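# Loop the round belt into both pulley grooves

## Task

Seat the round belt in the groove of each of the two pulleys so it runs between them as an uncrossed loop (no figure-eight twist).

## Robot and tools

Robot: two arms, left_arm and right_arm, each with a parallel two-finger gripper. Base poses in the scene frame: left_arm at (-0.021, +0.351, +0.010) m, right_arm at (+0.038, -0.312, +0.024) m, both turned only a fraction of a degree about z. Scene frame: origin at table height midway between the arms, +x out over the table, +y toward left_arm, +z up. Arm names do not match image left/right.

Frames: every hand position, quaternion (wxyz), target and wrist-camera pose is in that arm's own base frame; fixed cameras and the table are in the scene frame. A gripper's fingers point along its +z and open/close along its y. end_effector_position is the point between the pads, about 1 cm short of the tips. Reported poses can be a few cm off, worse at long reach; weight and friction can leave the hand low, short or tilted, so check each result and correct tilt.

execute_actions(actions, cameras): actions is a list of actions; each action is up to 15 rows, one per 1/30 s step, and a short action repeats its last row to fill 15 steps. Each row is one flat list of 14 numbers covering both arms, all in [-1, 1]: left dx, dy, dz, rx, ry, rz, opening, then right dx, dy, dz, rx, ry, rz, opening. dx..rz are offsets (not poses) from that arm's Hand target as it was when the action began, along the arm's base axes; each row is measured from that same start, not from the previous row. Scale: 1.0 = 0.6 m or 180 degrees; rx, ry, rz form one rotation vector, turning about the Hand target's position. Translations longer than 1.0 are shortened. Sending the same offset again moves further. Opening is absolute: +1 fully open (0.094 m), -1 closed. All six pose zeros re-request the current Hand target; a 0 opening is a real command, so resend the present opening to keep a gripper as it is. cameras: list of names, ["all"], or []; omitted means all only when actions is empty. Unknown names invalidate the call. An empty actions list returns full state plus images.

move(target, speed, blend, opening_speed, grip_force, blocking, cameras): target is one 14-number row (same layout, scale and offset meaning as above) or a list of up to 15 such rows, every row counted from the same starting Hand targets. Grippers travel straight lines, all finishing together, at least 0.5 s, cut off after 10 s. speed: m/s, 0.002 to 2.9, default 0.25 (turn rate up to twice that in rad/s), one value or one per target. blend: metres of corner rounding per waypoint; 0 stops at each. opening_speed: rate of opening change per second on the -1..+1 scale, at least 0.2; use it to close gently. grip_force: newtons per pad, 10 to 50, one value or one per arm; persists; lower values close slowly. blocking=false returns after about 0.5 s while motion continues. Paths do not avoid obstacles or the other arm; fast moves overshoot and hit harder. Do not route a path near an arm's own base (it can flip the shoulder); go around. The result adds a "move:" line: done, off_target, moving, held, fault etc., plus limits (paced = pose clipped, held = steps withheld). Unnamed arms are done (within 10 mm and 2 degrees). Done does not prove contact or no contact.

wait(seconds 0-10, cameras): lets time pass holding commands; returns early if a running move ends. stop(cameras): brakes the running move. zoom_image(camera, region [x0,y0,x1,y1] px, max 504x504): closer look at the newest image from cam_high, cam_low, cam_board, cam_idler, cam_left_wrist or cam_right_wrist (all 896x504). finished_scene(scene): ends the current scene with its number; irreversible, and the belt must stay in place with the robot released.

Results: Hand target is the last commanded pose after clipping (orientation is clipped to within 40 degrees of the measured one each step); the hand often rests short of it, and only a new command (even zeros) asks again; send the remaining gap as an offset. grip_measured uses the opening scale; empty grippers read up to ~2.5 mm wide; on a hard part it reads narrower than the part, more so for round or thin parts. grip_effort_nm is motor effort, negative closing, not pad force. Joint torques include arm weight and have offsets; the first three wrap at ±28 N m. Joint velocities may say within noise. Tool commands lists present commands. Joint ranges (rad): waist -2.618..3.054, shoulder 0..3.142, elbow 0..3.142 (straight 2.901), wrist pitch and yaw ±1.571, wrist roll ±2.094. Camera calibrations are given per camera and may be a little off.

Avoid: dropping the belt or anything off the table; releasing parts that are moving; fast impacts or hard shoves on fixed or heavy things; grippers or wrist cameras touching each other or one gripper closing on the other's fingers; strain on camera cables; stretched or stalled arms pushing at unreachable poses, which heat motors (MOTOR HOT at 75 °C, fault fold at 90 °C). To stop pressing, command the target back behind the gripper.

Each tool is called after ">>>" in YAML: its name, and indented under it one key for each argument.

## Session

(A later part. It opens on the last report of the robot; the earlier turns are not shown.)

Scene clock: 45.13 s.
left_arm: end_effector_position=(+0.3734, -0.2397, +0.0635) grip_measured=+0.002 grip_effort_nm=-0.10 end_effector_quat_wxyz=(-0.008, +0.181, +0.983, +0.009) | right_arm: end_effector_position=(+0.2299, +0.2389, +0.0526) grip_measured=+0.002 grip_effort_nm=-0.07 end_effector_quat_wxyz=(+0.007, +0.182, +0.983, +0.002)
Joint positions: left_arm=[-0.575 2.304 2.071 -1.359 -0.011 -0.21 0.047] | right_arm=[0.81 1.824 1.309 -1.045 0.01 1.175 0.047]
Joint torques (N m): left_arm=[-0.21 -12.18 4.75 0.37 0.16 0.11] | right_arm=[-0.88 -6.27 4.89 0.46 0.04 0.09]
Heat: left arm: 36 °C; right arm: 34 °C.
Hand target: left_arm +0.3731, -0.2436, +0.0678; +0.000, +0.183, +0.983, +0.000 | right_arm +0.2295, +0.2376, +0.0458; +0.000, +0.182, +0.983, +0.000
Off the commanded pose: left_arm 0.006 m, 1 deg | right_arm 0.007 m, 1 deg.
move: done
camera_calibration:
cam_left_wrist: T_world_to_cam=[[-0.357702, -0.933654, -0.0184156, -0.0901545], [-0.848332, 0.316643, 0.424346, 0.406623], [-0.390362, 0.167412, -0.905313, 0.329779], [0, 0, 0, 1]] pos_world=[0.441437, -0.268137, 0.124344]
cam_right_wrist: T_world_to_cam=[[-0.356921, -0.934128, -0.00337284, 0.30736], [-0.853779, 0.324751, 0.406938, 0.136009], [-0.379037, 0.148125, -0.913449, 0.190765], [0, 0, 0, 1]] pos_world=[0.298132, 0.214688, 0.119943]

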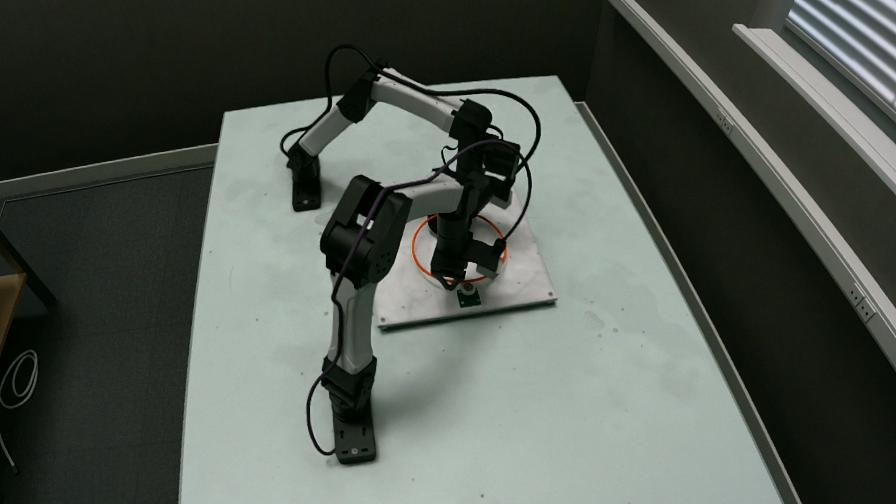

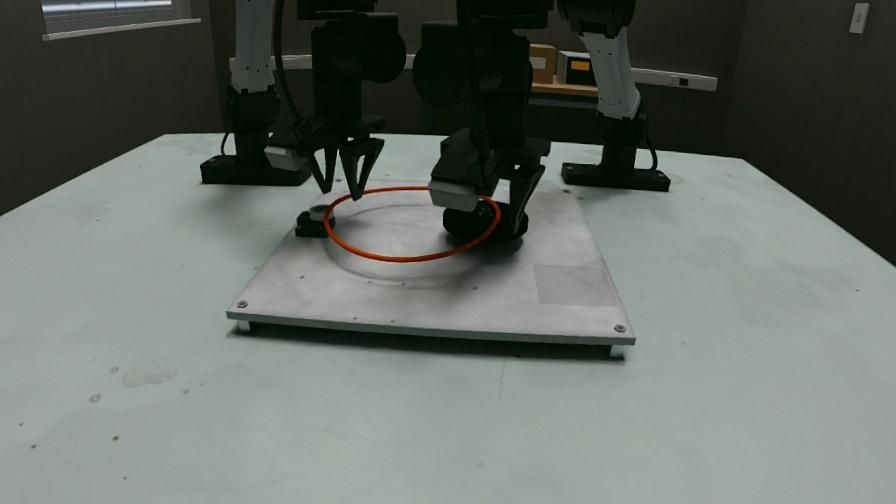

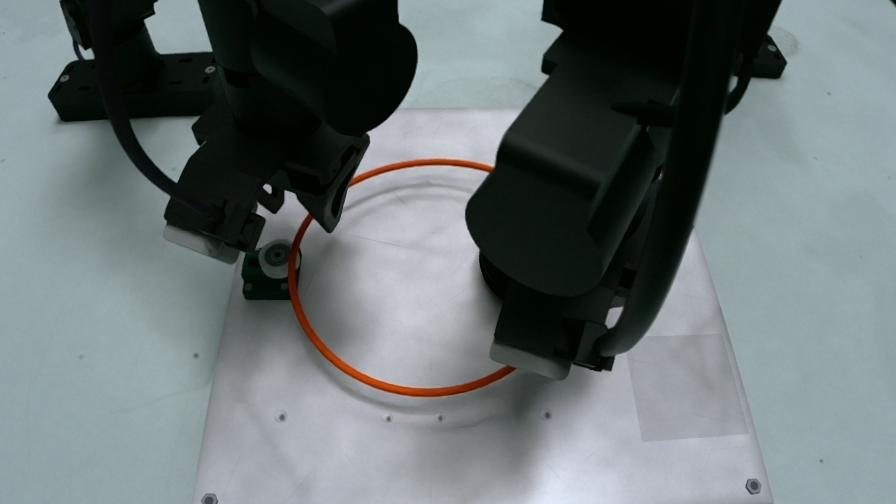

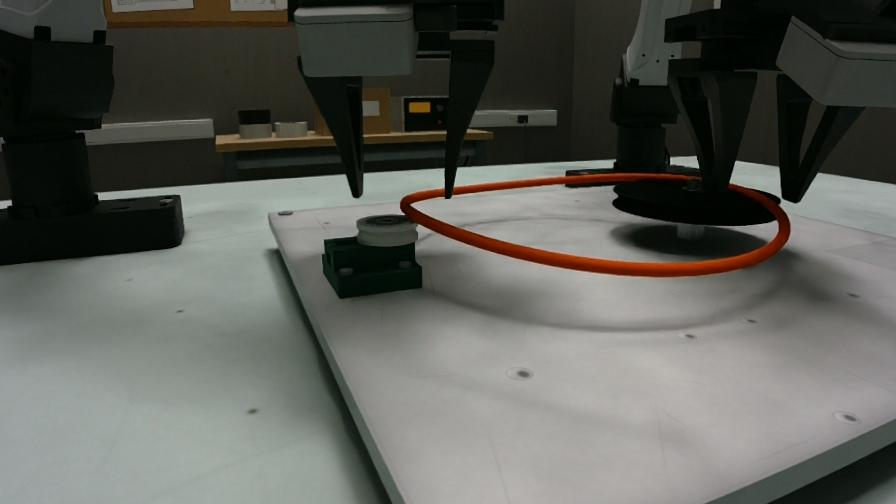

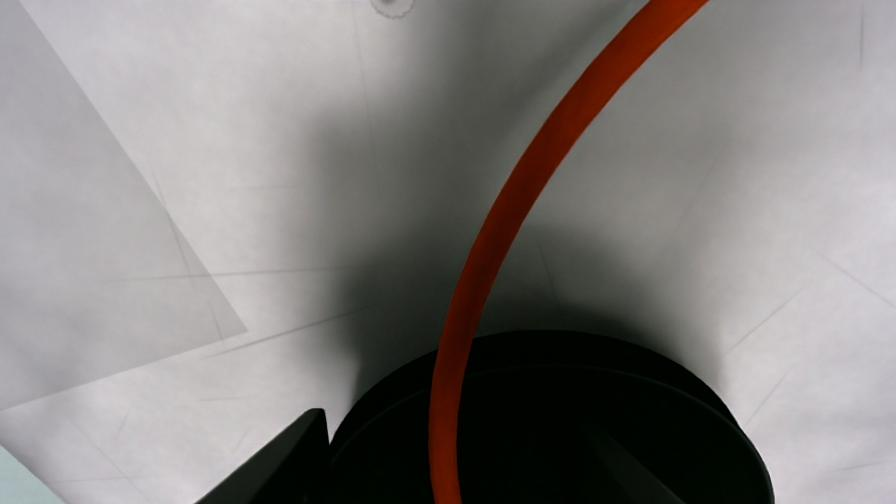

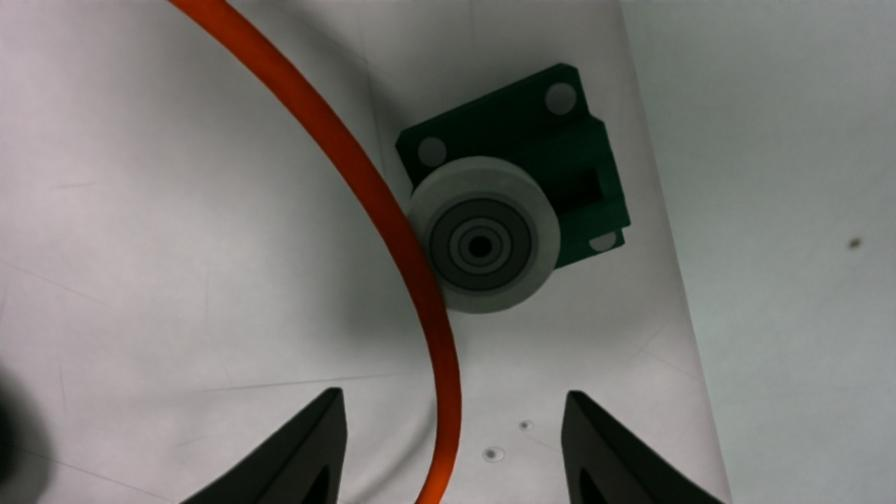

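>>> move:
  target: [0,0,0.0,0,0,0,0,0,0,-0.006,0,0,0,0]
  speed: 0.06

>>> move:
  target: [0,0,0,0,0,0,-1,0,0,0,0,0,0,-1]
  speed: 0.06
  grip_force: 35
  cameras: ["all"]

Scene clock: 47.07 s.
left_arm: end_effector_position=(+0.3735, -0.2397, +0.0635) grip_measured=+0.002 grip_effort_nm=-0.10 end_effector_quat_wxyz=(-0.008, +0.181, +0.983, +0.009) | right_arm: end_effector_position=(+0.2302, +0.2393, +0.0504) grip_measured=+0.002 grip_effort_nm=-0.07 end_effector_quat_wxyz=(+0.008, +0.182, +0.983, +0.004)
Joint positions: left_arm=[-0.575 2.304 2.071 -1.359 -0.011 -0.21 0.047] | right_arm=[0.81 1.824 1.3 -1.031 0.01 1.175 0.047]
Joint torques (N m): left_arm=[-0.21 -12.19 4.74 0.38 0.16 0.1] | right_arm=[-0.95 -5.83 4.78 0.41 0.01 0.02]
Heat: left arm: 36 °C; right arm: 34 °C.
Hand target: left_arm +0.3731, -0.2436, +0.0678; +0.000, +0.183, +0.983, +0.000 | right_arm +0.2295, +0.2376, +0.0422; +0.000, +0.182, +0.983, +0.000
Off the commanded pose: left_arm 0.006 m, 1 deg | right_arm 0.008 m, 1 deg.
move: done

Scene clock: 49.43 s.
left_arm: end_effector_position=(+0.3741, -0.2403, +0.0635) grip_measured=-0.899 grip_effort_nm=-0.71 end_effector_quat_wxyz=(-0.006, +0.181, +0.983, +0.008) | right_arm: end_effector_position=(+0.2303, +0.2394, +0.0504) grip_measured=-0.990 grip_effort_nm=-0.51 end_effector_quat_wxyz=(+0.008, +0.182, +0.983, +0.004)
Joint positions: left_arm=[-0.575 2.304 2.071 -1.355 -0.011 -0.21 0.005] | right_arm=[0.81 1.824 1.3 -1.03 0.01 1.175 0]
Joint torques (N m): left_arm=[-0.21 -12.21 4.75 0.36 0.16 0.1] | right_arm=[-0.8 -5.94 4.93 0.42 0.01 0.05]
Heat: left arm: 37 °C; right arm: 34 °C.
Hand target: left_arm +0.3731, -0.2437, +0.0678; +0.000, +0.183, +0.983, +0.000 | right_arm +0.2295, +0.2376, +0.0422; +0.000, +0.182, +0.983, +0.000
Off the commanded pose: left_arm 0.006 m, 1 deg | right_arm 0.008 m, 1 deg.
grip_force (N): 35, 35
move: done
camera_calibration:
cam_left_wrist: T_world_to_cam=[[-0.357719, -0.933669, -0.0172754, -0.0905414], [-0.849569, 0.317707, 0.421063, 0.408411], [-0.387645, 0.165299, -0.906867, 0.328797], [0, 0, 0, 1]] pos_world=[0.442041, -0.268641, 0.124644]
cam_right_wrist: T_world_to_cam=[[-0.356571, -0.934231, -0.00832375, 0.308141], [-0.855394, 0.322872, 0.405037, 0.138159], [-0.375711, 0.151545, -0.914262, 0.187304], [0, 0, 0, 1]] pos_world=[0.298427, 0.214883, 0.11785]

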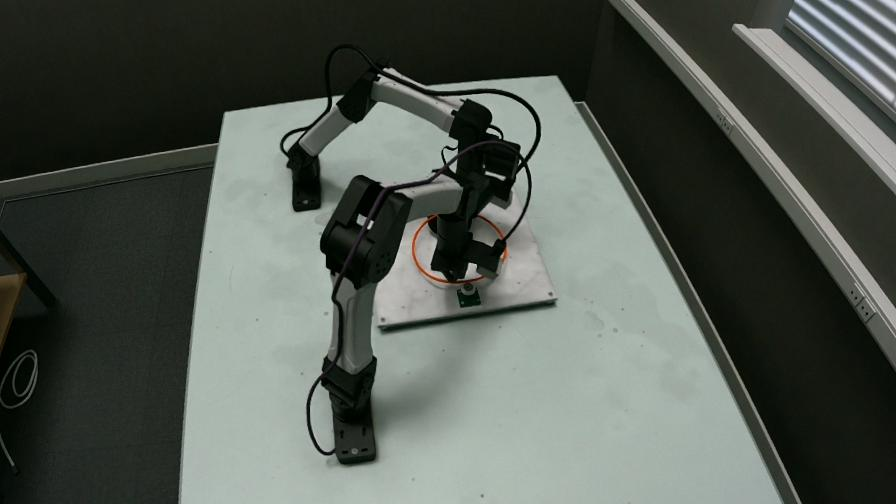

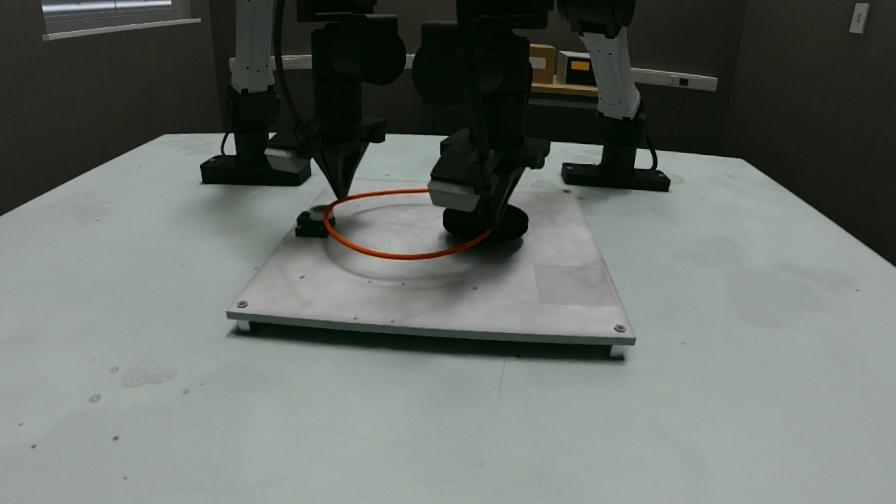

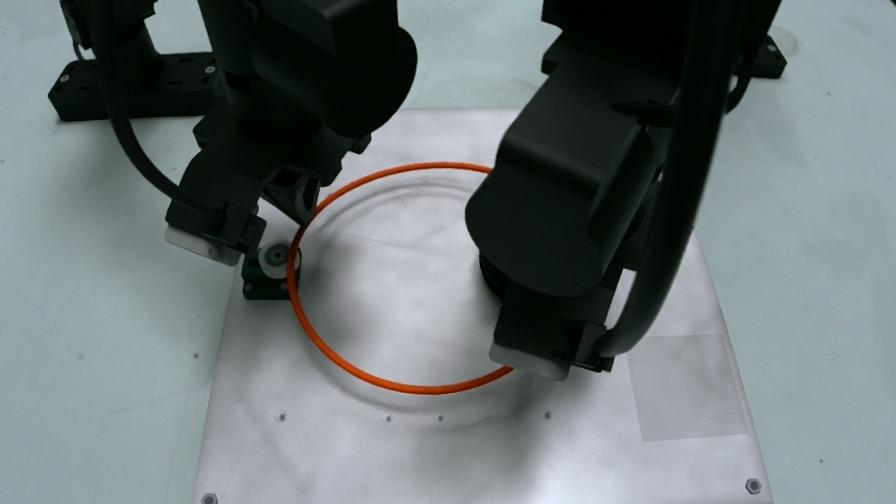

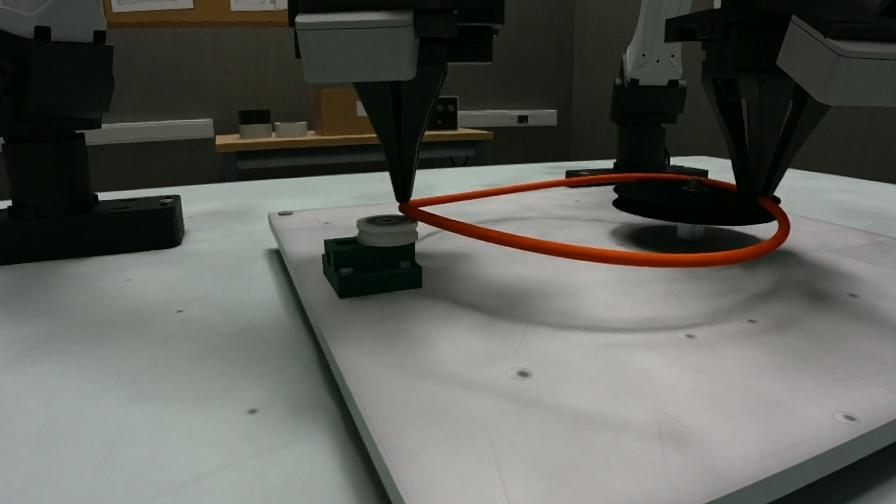

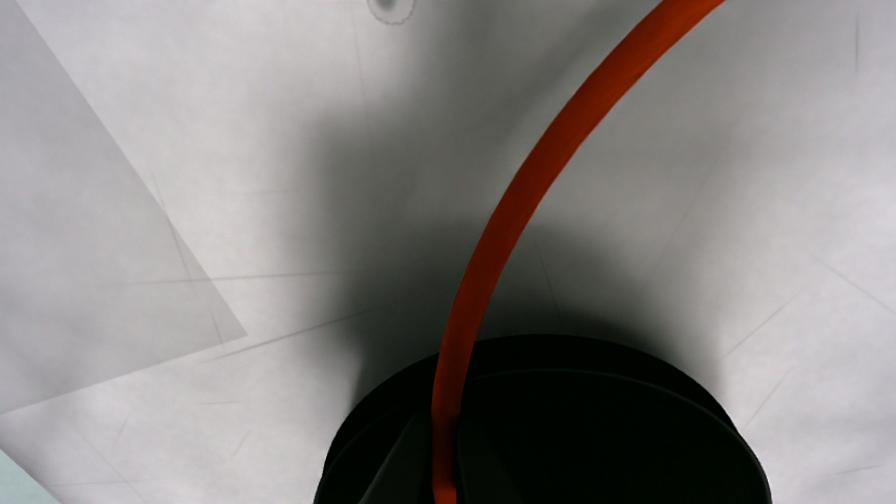

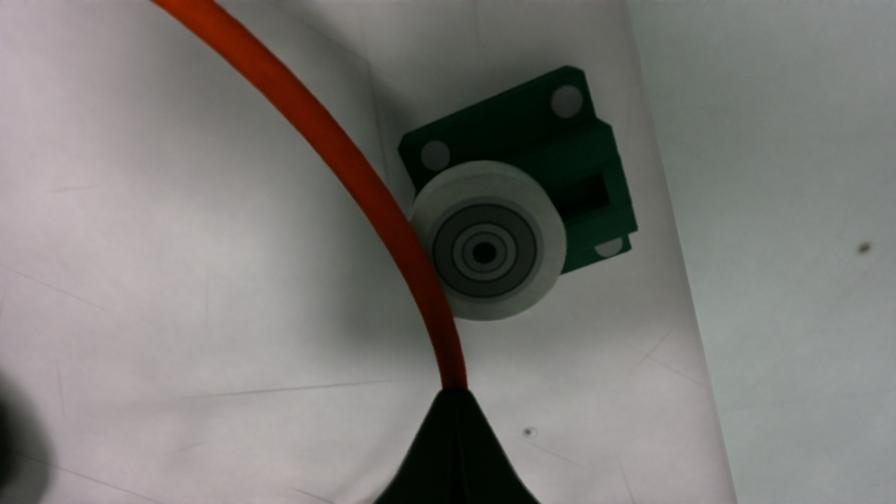

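>>> move:
  target:
    - [0,0,0,0,0,0,-1,0,0,0.006,0,0,0,-0.3]
    - [0,0,0,0,0,0,-1,0,0,0.006,0,0,0,-0.3]
    - [0,0,0,0,0,0,-1,0.003,-0.002,-0.017,0,0,0,-0.3]
    - [0,0,0,0,0,0,-1,0.003,-0.002,-0.017,0,0,0,-1]
  speed: 0.06
  cameras: ["cam_idler","cam_right_wrist"]

Scene clock: 53.30 s.
left_arm: end_effector_position=(+0.3741, -0.2403, +0.0635) grip_measured=-0.900 grip_effort_nm=-0.73 end_effector_quat_wxyz=(-0.006, +0.181, +0.983, +0.008) | right_arm: end_effector_position=(+0.2320, +0.2381, +0.0387) grip_measured=-0.890 grip_effort_nm=-0.68 end_effector_quat_wxyz=(+0.007, +0.182, +0.983, +0.002)
Joint positions: left_arm=[-0.575 2.304 2.071 -1.355 -0.011 -0.21 0.005] | right_arm=[0.804 1.842 1.274 -0.991 0.01 1.169 0.005]
Joint torques (N m): left_arm=[-0.2 -12.21 4.75 0.35 0.16 0.11] | right_arm=[-0.76 -6.39 4.85 0.46 -0.01 0.03]
Motor temperatures (°C): left_arm=[27 39 32 32 25 25 27] | right_arm=[26 34 31 29 24 27 26]
Heat: left arm: 39 °C; right arm: 34 °C.
Hand target: left_arm +0.3731, -0.2437, +0.0678; +0.000, +0.183, +0.983, +0.000 | right_arm +0.2313, +0.2365, +0.0320; +0.000, +0.182, +0.983, +0.000
Off the commanded pose: left_arm 0.006 m, 1 deg | right_arm 0.007 m, 1 deg.
grip_force (N): 35, 35
move: done
camera_calibration:
cam_right_wrist: T_world_to_cam=[[-0.356226, -0.934391, -0.00397278, 0.30732], [-0.854259, 0.323948, 0.40657, 0.144039], [-0.378609, 0.148225, -0.913611, 0.178835], [0, 0, 0, 1]] pos_world=[0.300231, 0.213988, 0.106044]
Images, in order (width x height): cam_idler 896x504, cam_right_wrist 896x504.

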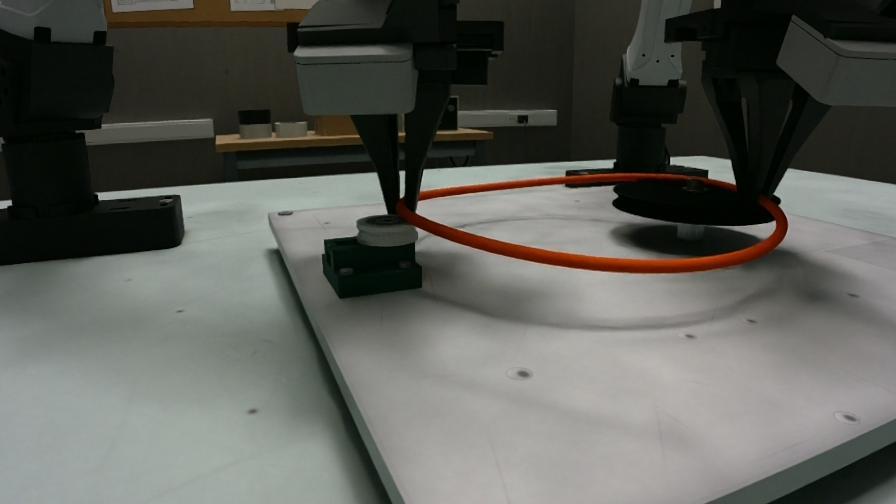

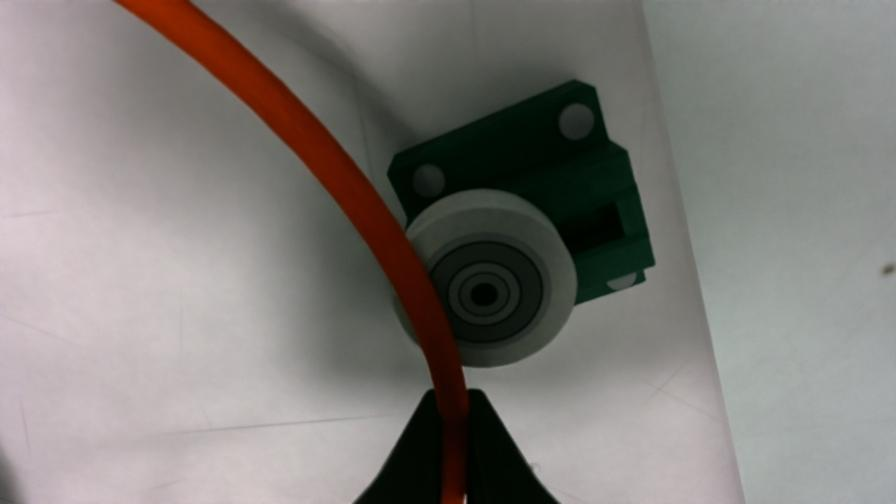

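>>> move:
  target:
    - [0,0,0.067,0,0,0,-1,0,0,0.075,0,0,0,-1]
    - [-0.063,0.01,0.067,0,0,0.117,-1,0.063,-0.009,0.075,0,0,0.117,-1]
    - [-0.057,0.09,0.067,0,0,0.117,-1,0.06,-0.067,0.075,0,0,0.117,-1]
  speed: 0.1
  cameras: ["all"]

Scene clock: 60.07 s.
left_arm: end_effector_position=(+0.3399, -0.1979, +0.0942) grip_measured=-0.900 grip_effort_nm=-0.73 end_effector_quat_wxyz=(-0.012, +0.000, +1.000, +0.000) | right_arm: end_effector_position=(+0.2689, +0.2056, +0.0729) grip_measured=-0.891 grip_effort_nm=-0.73 end_effector_quat_wxyz=(-0.003, -0.004, +1.000, +0.005)
Joint positions: left_arm=[-0.522 2.07 1.818 -1.34 0.012 -0.521 0.005] | right_arm=[0.647 1.839 1.411 -1.14 -0.012 0.639 0.005]
Joint torques (N m): left_arm=[1.22 -12.94 4.72 0.12 -0.1 0.21] | right_arm=[-1.35 -9.42 4.71 0.18 0.23 0.06]
Heat: left arm: 41 °C; right arm: 35 °C.
Hand target: left_arm +0.3389, -0.1896, +0.1079; +0.000, +0.000, +1.000, +0.000 | right_arm +0.2672, +0.1963, +0.0770; +0.000, -0.001, +1.000, +0.000
Off the commanded pose: left_arm 0.016 m, 1 deg | right_arm 0.010 m, 1 deg.
grip_force (N): 35, 35
move: off_target (left_arm)
camera_calibration:
cam_left_wrist: T_world_to_cam=[[-0.00191727, -0.999991, -0.00365098, -0.198086], [-0.902864, 0.000161385, 0.429925, 0.307414], [-0.429921, 0.00412063, -0.902857, 0.318475], [0, 0, 0, 1]] pos_world=[0.414092, -0.199446, 0.154649]
cam_right_wrist: T_world_to_cam=[[0.00849663, -0.999932, -0.00802198, 0.205817], [-0.905863, -0.0110942, 0.423424, 0.253735], [-0.423485, 0.00366914, -0.905896, 0.270026], [0, 0, 0, 1]] pos_world=[0.342452, 0.207627, 0.138829]

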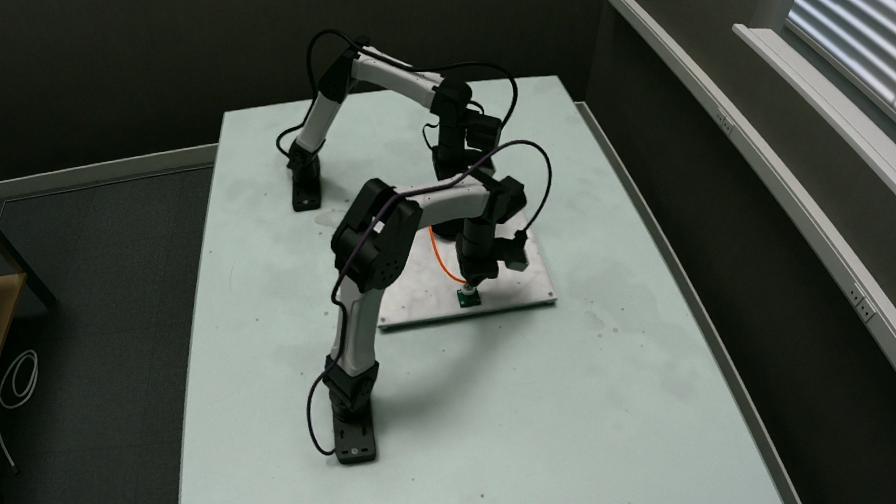

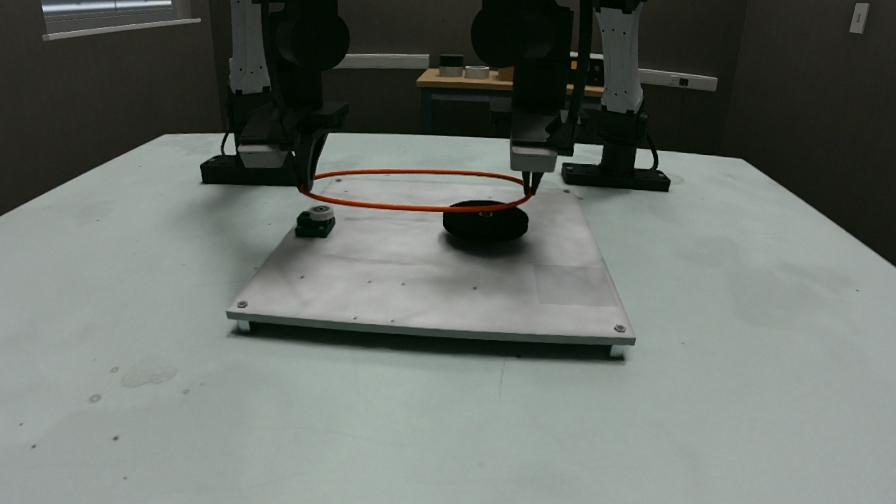

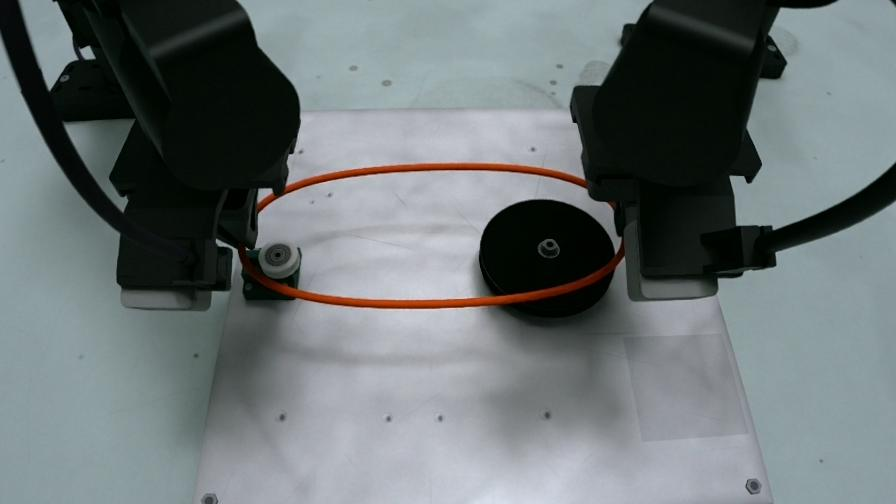

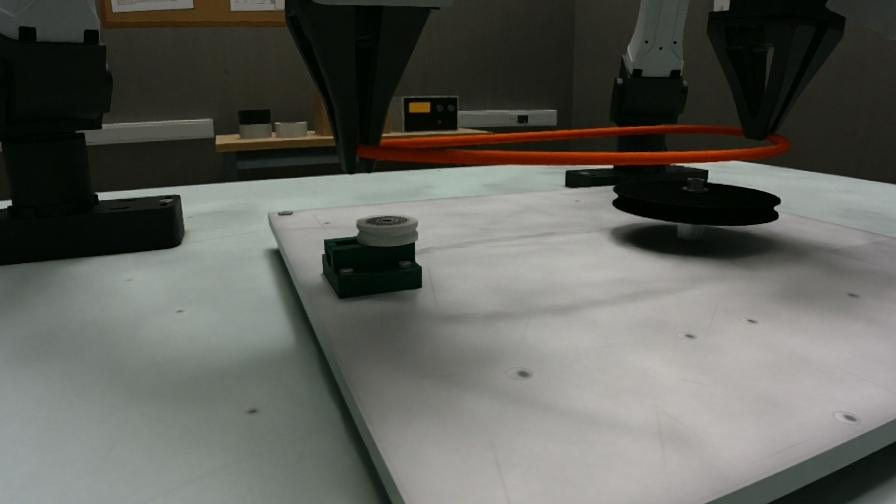

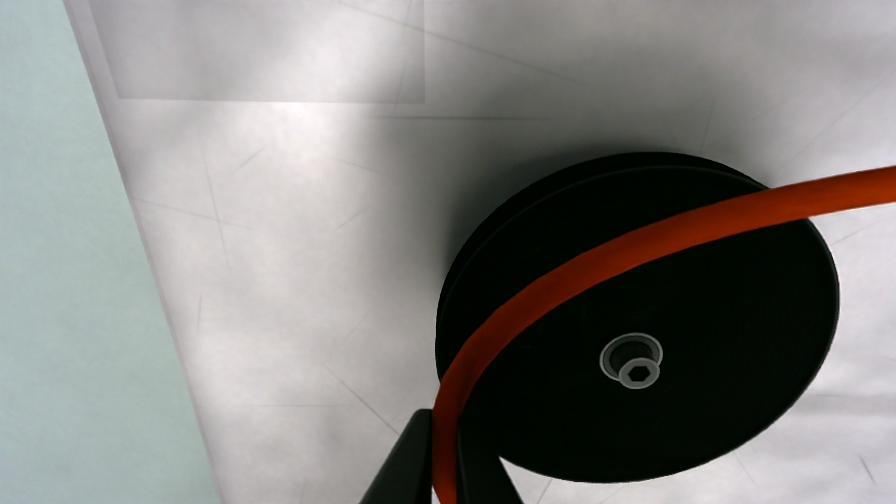

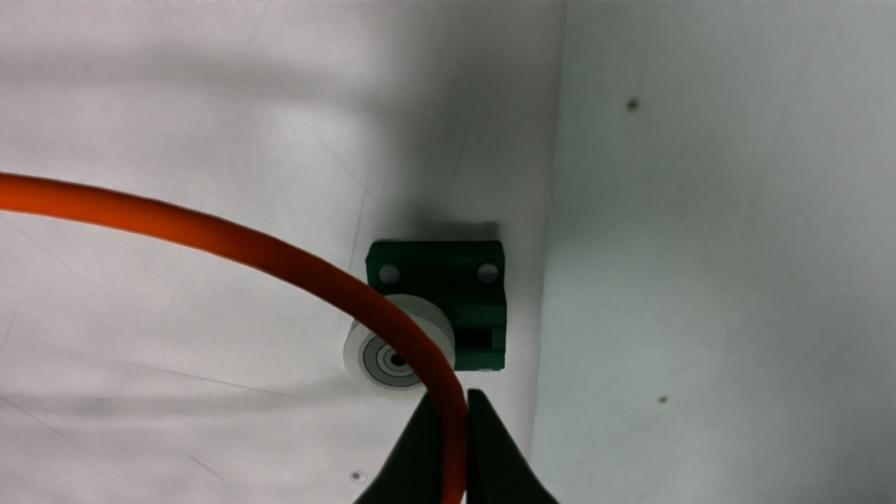

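>>> move:
  target: [0,0.018,0,0,0,0,-1,0,-0.02,0,0,0,0,-1]
  speed: 0.06

Scene clock: 61.53 s.
left_arm: end_effector_position=(+0.3399, -0.1946, +0.0946) grip_measured=-0.900 grip_effort_nm=-0.73 end_effector_quat_wxyz=(-0.010, +0.006, +1.000, -0.009) | right_arm: end_effector_position=(+0.2693, +0.1989, +0.0731) grip_measured=-0.891 grip_effort_nm=-0.73 end_effector_quat_wxyz=(-0.002, -0.006, +1.000, +0.015)
Joint positions: left_arm=[-0.508 2.049 1.788 -1.318 0.026 -0.497 0.005] | right_arm=[0.622 1.815 1.381 -1.123 -0.027 0.61 0.005]
Joint torques (N m): left_arm=[2.19 -12.86 4.62 0.03 -0.24 0.21] | right_arm=[-1.87 -9.51 4.56 0.09 0.36 0.02]
Heat: left arm: 42 °C; right arm: 35 °C.
Hand target: left_arm +0.3389, -0.1789, +0.1079; +0.000, +0.000, +1.000, +0.000 | right_arm +0.2673, +0.1843, +0.0771; +0.000, -0.001, +1.000, +0.000
Off the commanded pose: left_arm 0.021 m, 2 deg | right_arm 0.015 m, 2 deg.
grip_force (N): 35, 35
move: off_target (left_arm, right_arm)

>>> move:
  target: [0,0.022,0,0,0,0,-1,0,-0.015,0,0,0,0,-1]
  speed: 0.06
  cameras: ["cam_left_wrist","cam_right_wrist","cam_board"]

Scene clock: 62.87 s.
left_arm: end_effector_position=(+0.3409, -0.1887, +0.0957) grip_measured=-0.900 grip_effort_nm=-0.74 end_effector_quat_wxyz=(-0.007, +0.009, +1.000, -0.022) | right_arm: end_effector_position=(+0.2702, +0.1972, +0.0741) grip_measured=-0.891 grip_effort_nm=-0.73 end_effector_quat_wxyz=(+0.000, -0.010, +1.000, +0.029)
Joint positions: left_arm=[-0.485 2.025 1.756 -1.295 0.046 -0.467 0.005] | right_arm=[0.606 1.797 1.361 -1.104 -0.048 0.586 0.005]
Joint torques (N m): left_arm=[2.85 -12.64 4.51 -0.07 -0.44 0.21] | right_arm=[-2.62 -9.51 4.44 0 0.57 0.04]
Heat: left arm: 43 °C; right arm: 36 °C.
Hand target: left_arm +0.3389, -0.1657, +0.1079; +0.000, +0.000, +1.000, +0.000 | right_arm +0.2673, +0.1752, +0.0770; +0.000, -0.001, +1.000, +0.000
Off the commanded pose: left_arm 0.026 m, 3 deg | right_arm 0.022 m, 3 deg.
grip_force (N): 35, 35
move: off_target (left_arm, right_arm)
camera_calibration:
cam_left_wrist: T_world_to_cam=[[-0.0190823, -0.998982, 0.0408665, -0.187025], [-0.906743, 0.0345128, 0.420269, 0.316438], [-0.421252, -0.0290357, -0.906479, 0.311321], [0, 0, 0, 1]] pos_world=[0.414504, -0.188716, 0.156859]
cam_right_wrist: T_world_to_cam=[[0.020659, -0.998316, -0.0542071, 0.197253], [-0.907369, -0.041489, 0.418282, 0.26117], [-0.419826, 0.0405445, -0.906698, 0.263516], [0, 0, 0, 1]] pos_world=[0.343534, 0.197072, 0.14038]
Images, in order (width x height): cam_board 896x504, cam_left_wrist 896x504, cam_right_wrist 896x504.

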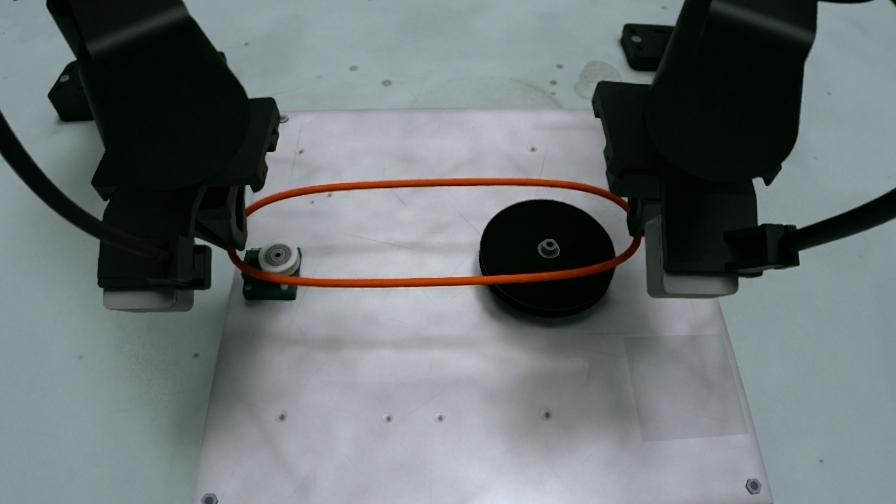

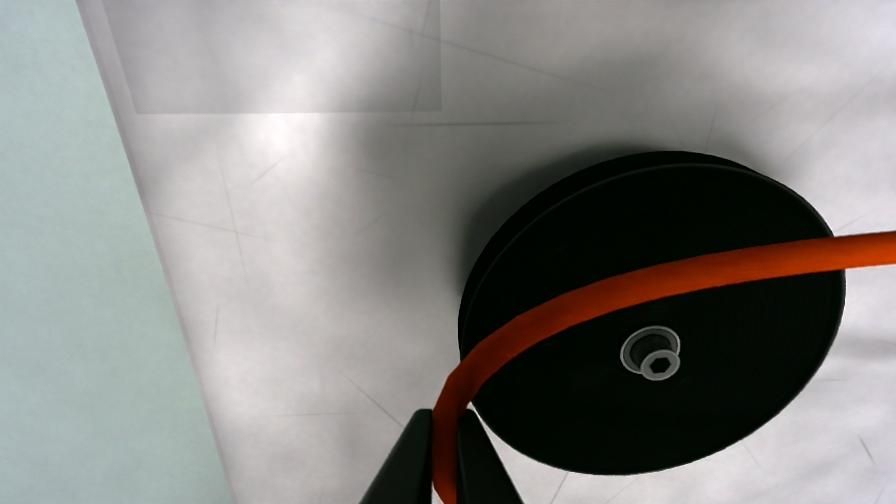

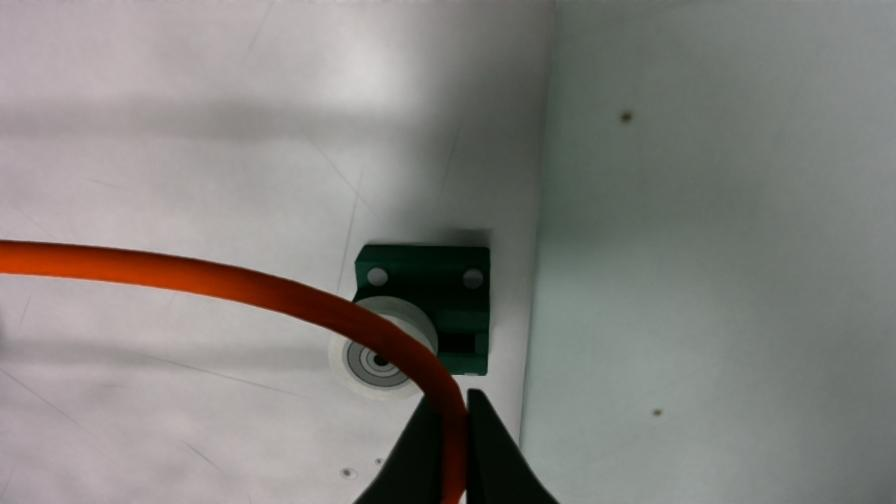

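>>> move:
  target:
    - [0,-0.028,0,0,0,0,-1,0,0.1,0,0,0,0,-1]
    - [0,-0.028,-0.055,0,0,0,-1,0,0.1,-0.03,0,0,0,-1]
  speed: 0.08
  cameras: ["all"]

>>> zoom_image:
  camera: "cam_idler"
  region: [380, 80, 820, 290]

Scene clock: 68.93 s.
left_arm: end_effector_position=(+0.3390, -0.1855, +0.0754) grip_measured=-0.900 grip_effort_nm=-0.73 end_effector_quat_wxyz=(-0.006, +0.005, +1.000, -0.011) | right_arm: end_effector_position=(+0.2674, +0.2406, +0.0668) grip_measured=-0.891 grip_effort_nm=-0.73 end_effector_quat_wxyz=(+0.000, -0.005, +1.000, +0.017)
Joint positions: left_arm=[-0.489 2.025 1.675 -1.222 0.026 -0.48 0.005] | right_arm=[0.72 1.905 1.472 -1.115 -0.026 0.711 0.005]
Joint torques (N m): left_arm=[-0.35 -9.55 4.86 0.32 -0.24 -0.06] | right_arm=[-0.16 -6.93 4.92 0.39 0.4 0.21]
Motor temperatures (°C): left_arm=[27 45 32 31 25 25 27] | right_arm=[26 37 32 29 24 27 26]
Heat: left arm: 45 °C; right arm: 37 °C.
Hand target: left_arm +0.3389, -0.1824, +0.0750; +0.000, +0.000, +1.000, +0.000 | right_arm +0.2673, +0.2353, +0.0590; +0.000, -0.001, +1.000, +0.000
Off the commanded pose: left_arm 0.003 m, 2 deg | right_arm 0.009 m, 2 deg.
grip_force (N): 35, 35
move: done
camera_calibration:
cam_left_wrist: T_world_to_cam=[[-0.00988348, -0.99975, 0.0200437, -0.1847], [-0.907926, 0.0173715, 0.418769, 0.320445], [-0.419013, -0.0140593, -0.907871, 0.294252], [0, 0, 0, 1]] pos_world=[0.41241, -0.186084, 0.136653]
cam_right_wrist: T_world_to_cam=[[0.0107609, -0.999452, -0.0312898, 0.241664], [-0.908129, -0.022866, 0.418065, 0.259196], [-0.418552, 0.0239164, -0.907878, 0.257697], [0, 0, 0, 1]] pos_world=[0.340642, 0.241296, 0.133158]

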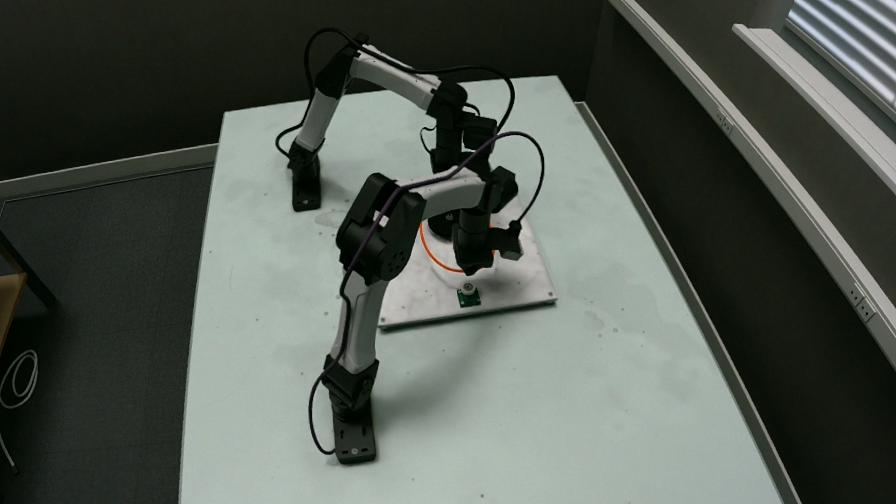

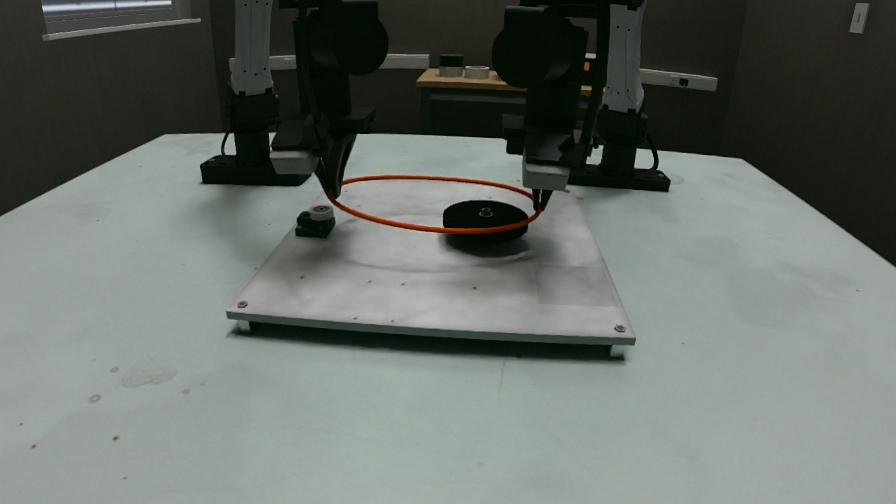

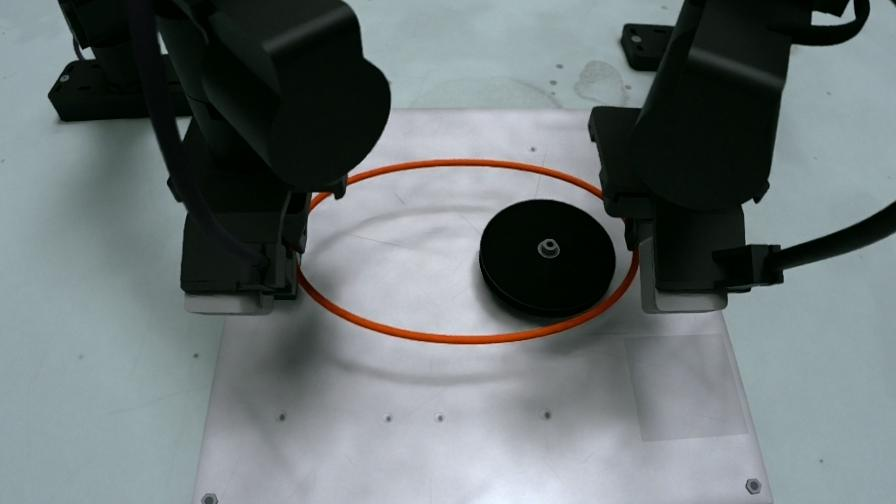

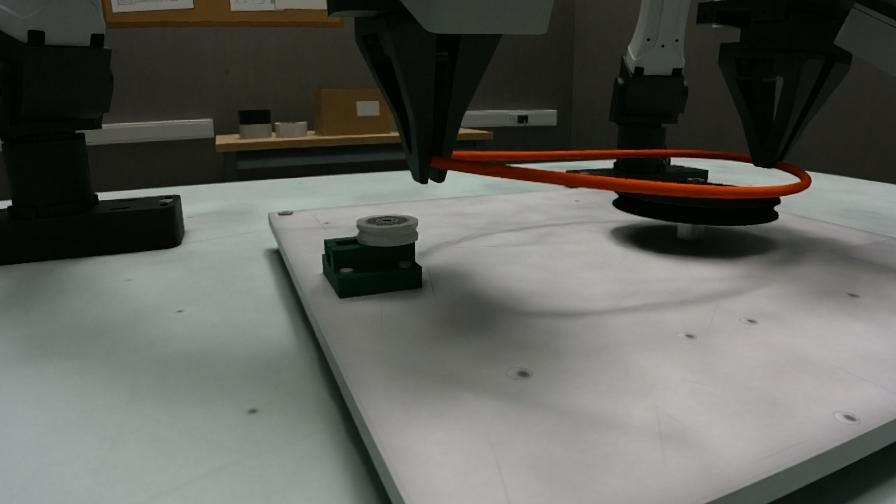

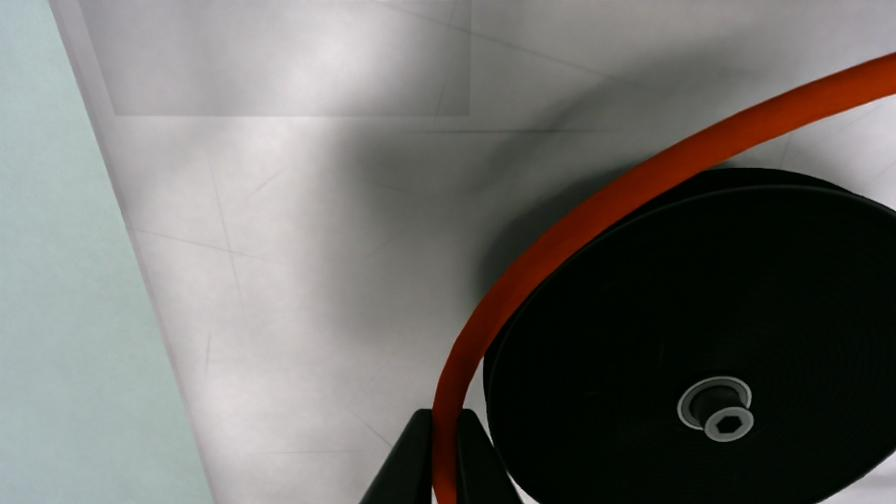

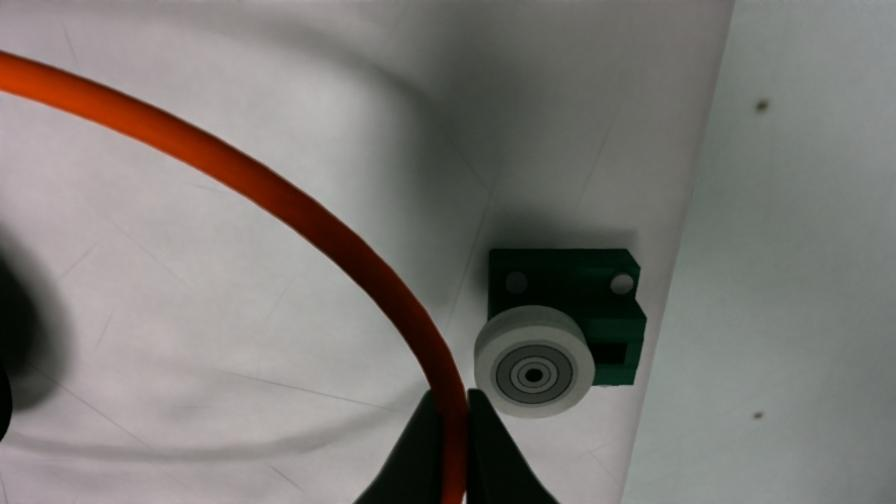

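Scaled by 1.145 from the camera's 896x504 image, which has a finer 1280x720 frame.

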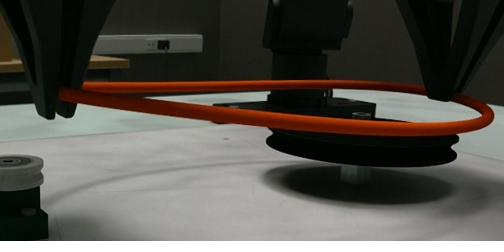

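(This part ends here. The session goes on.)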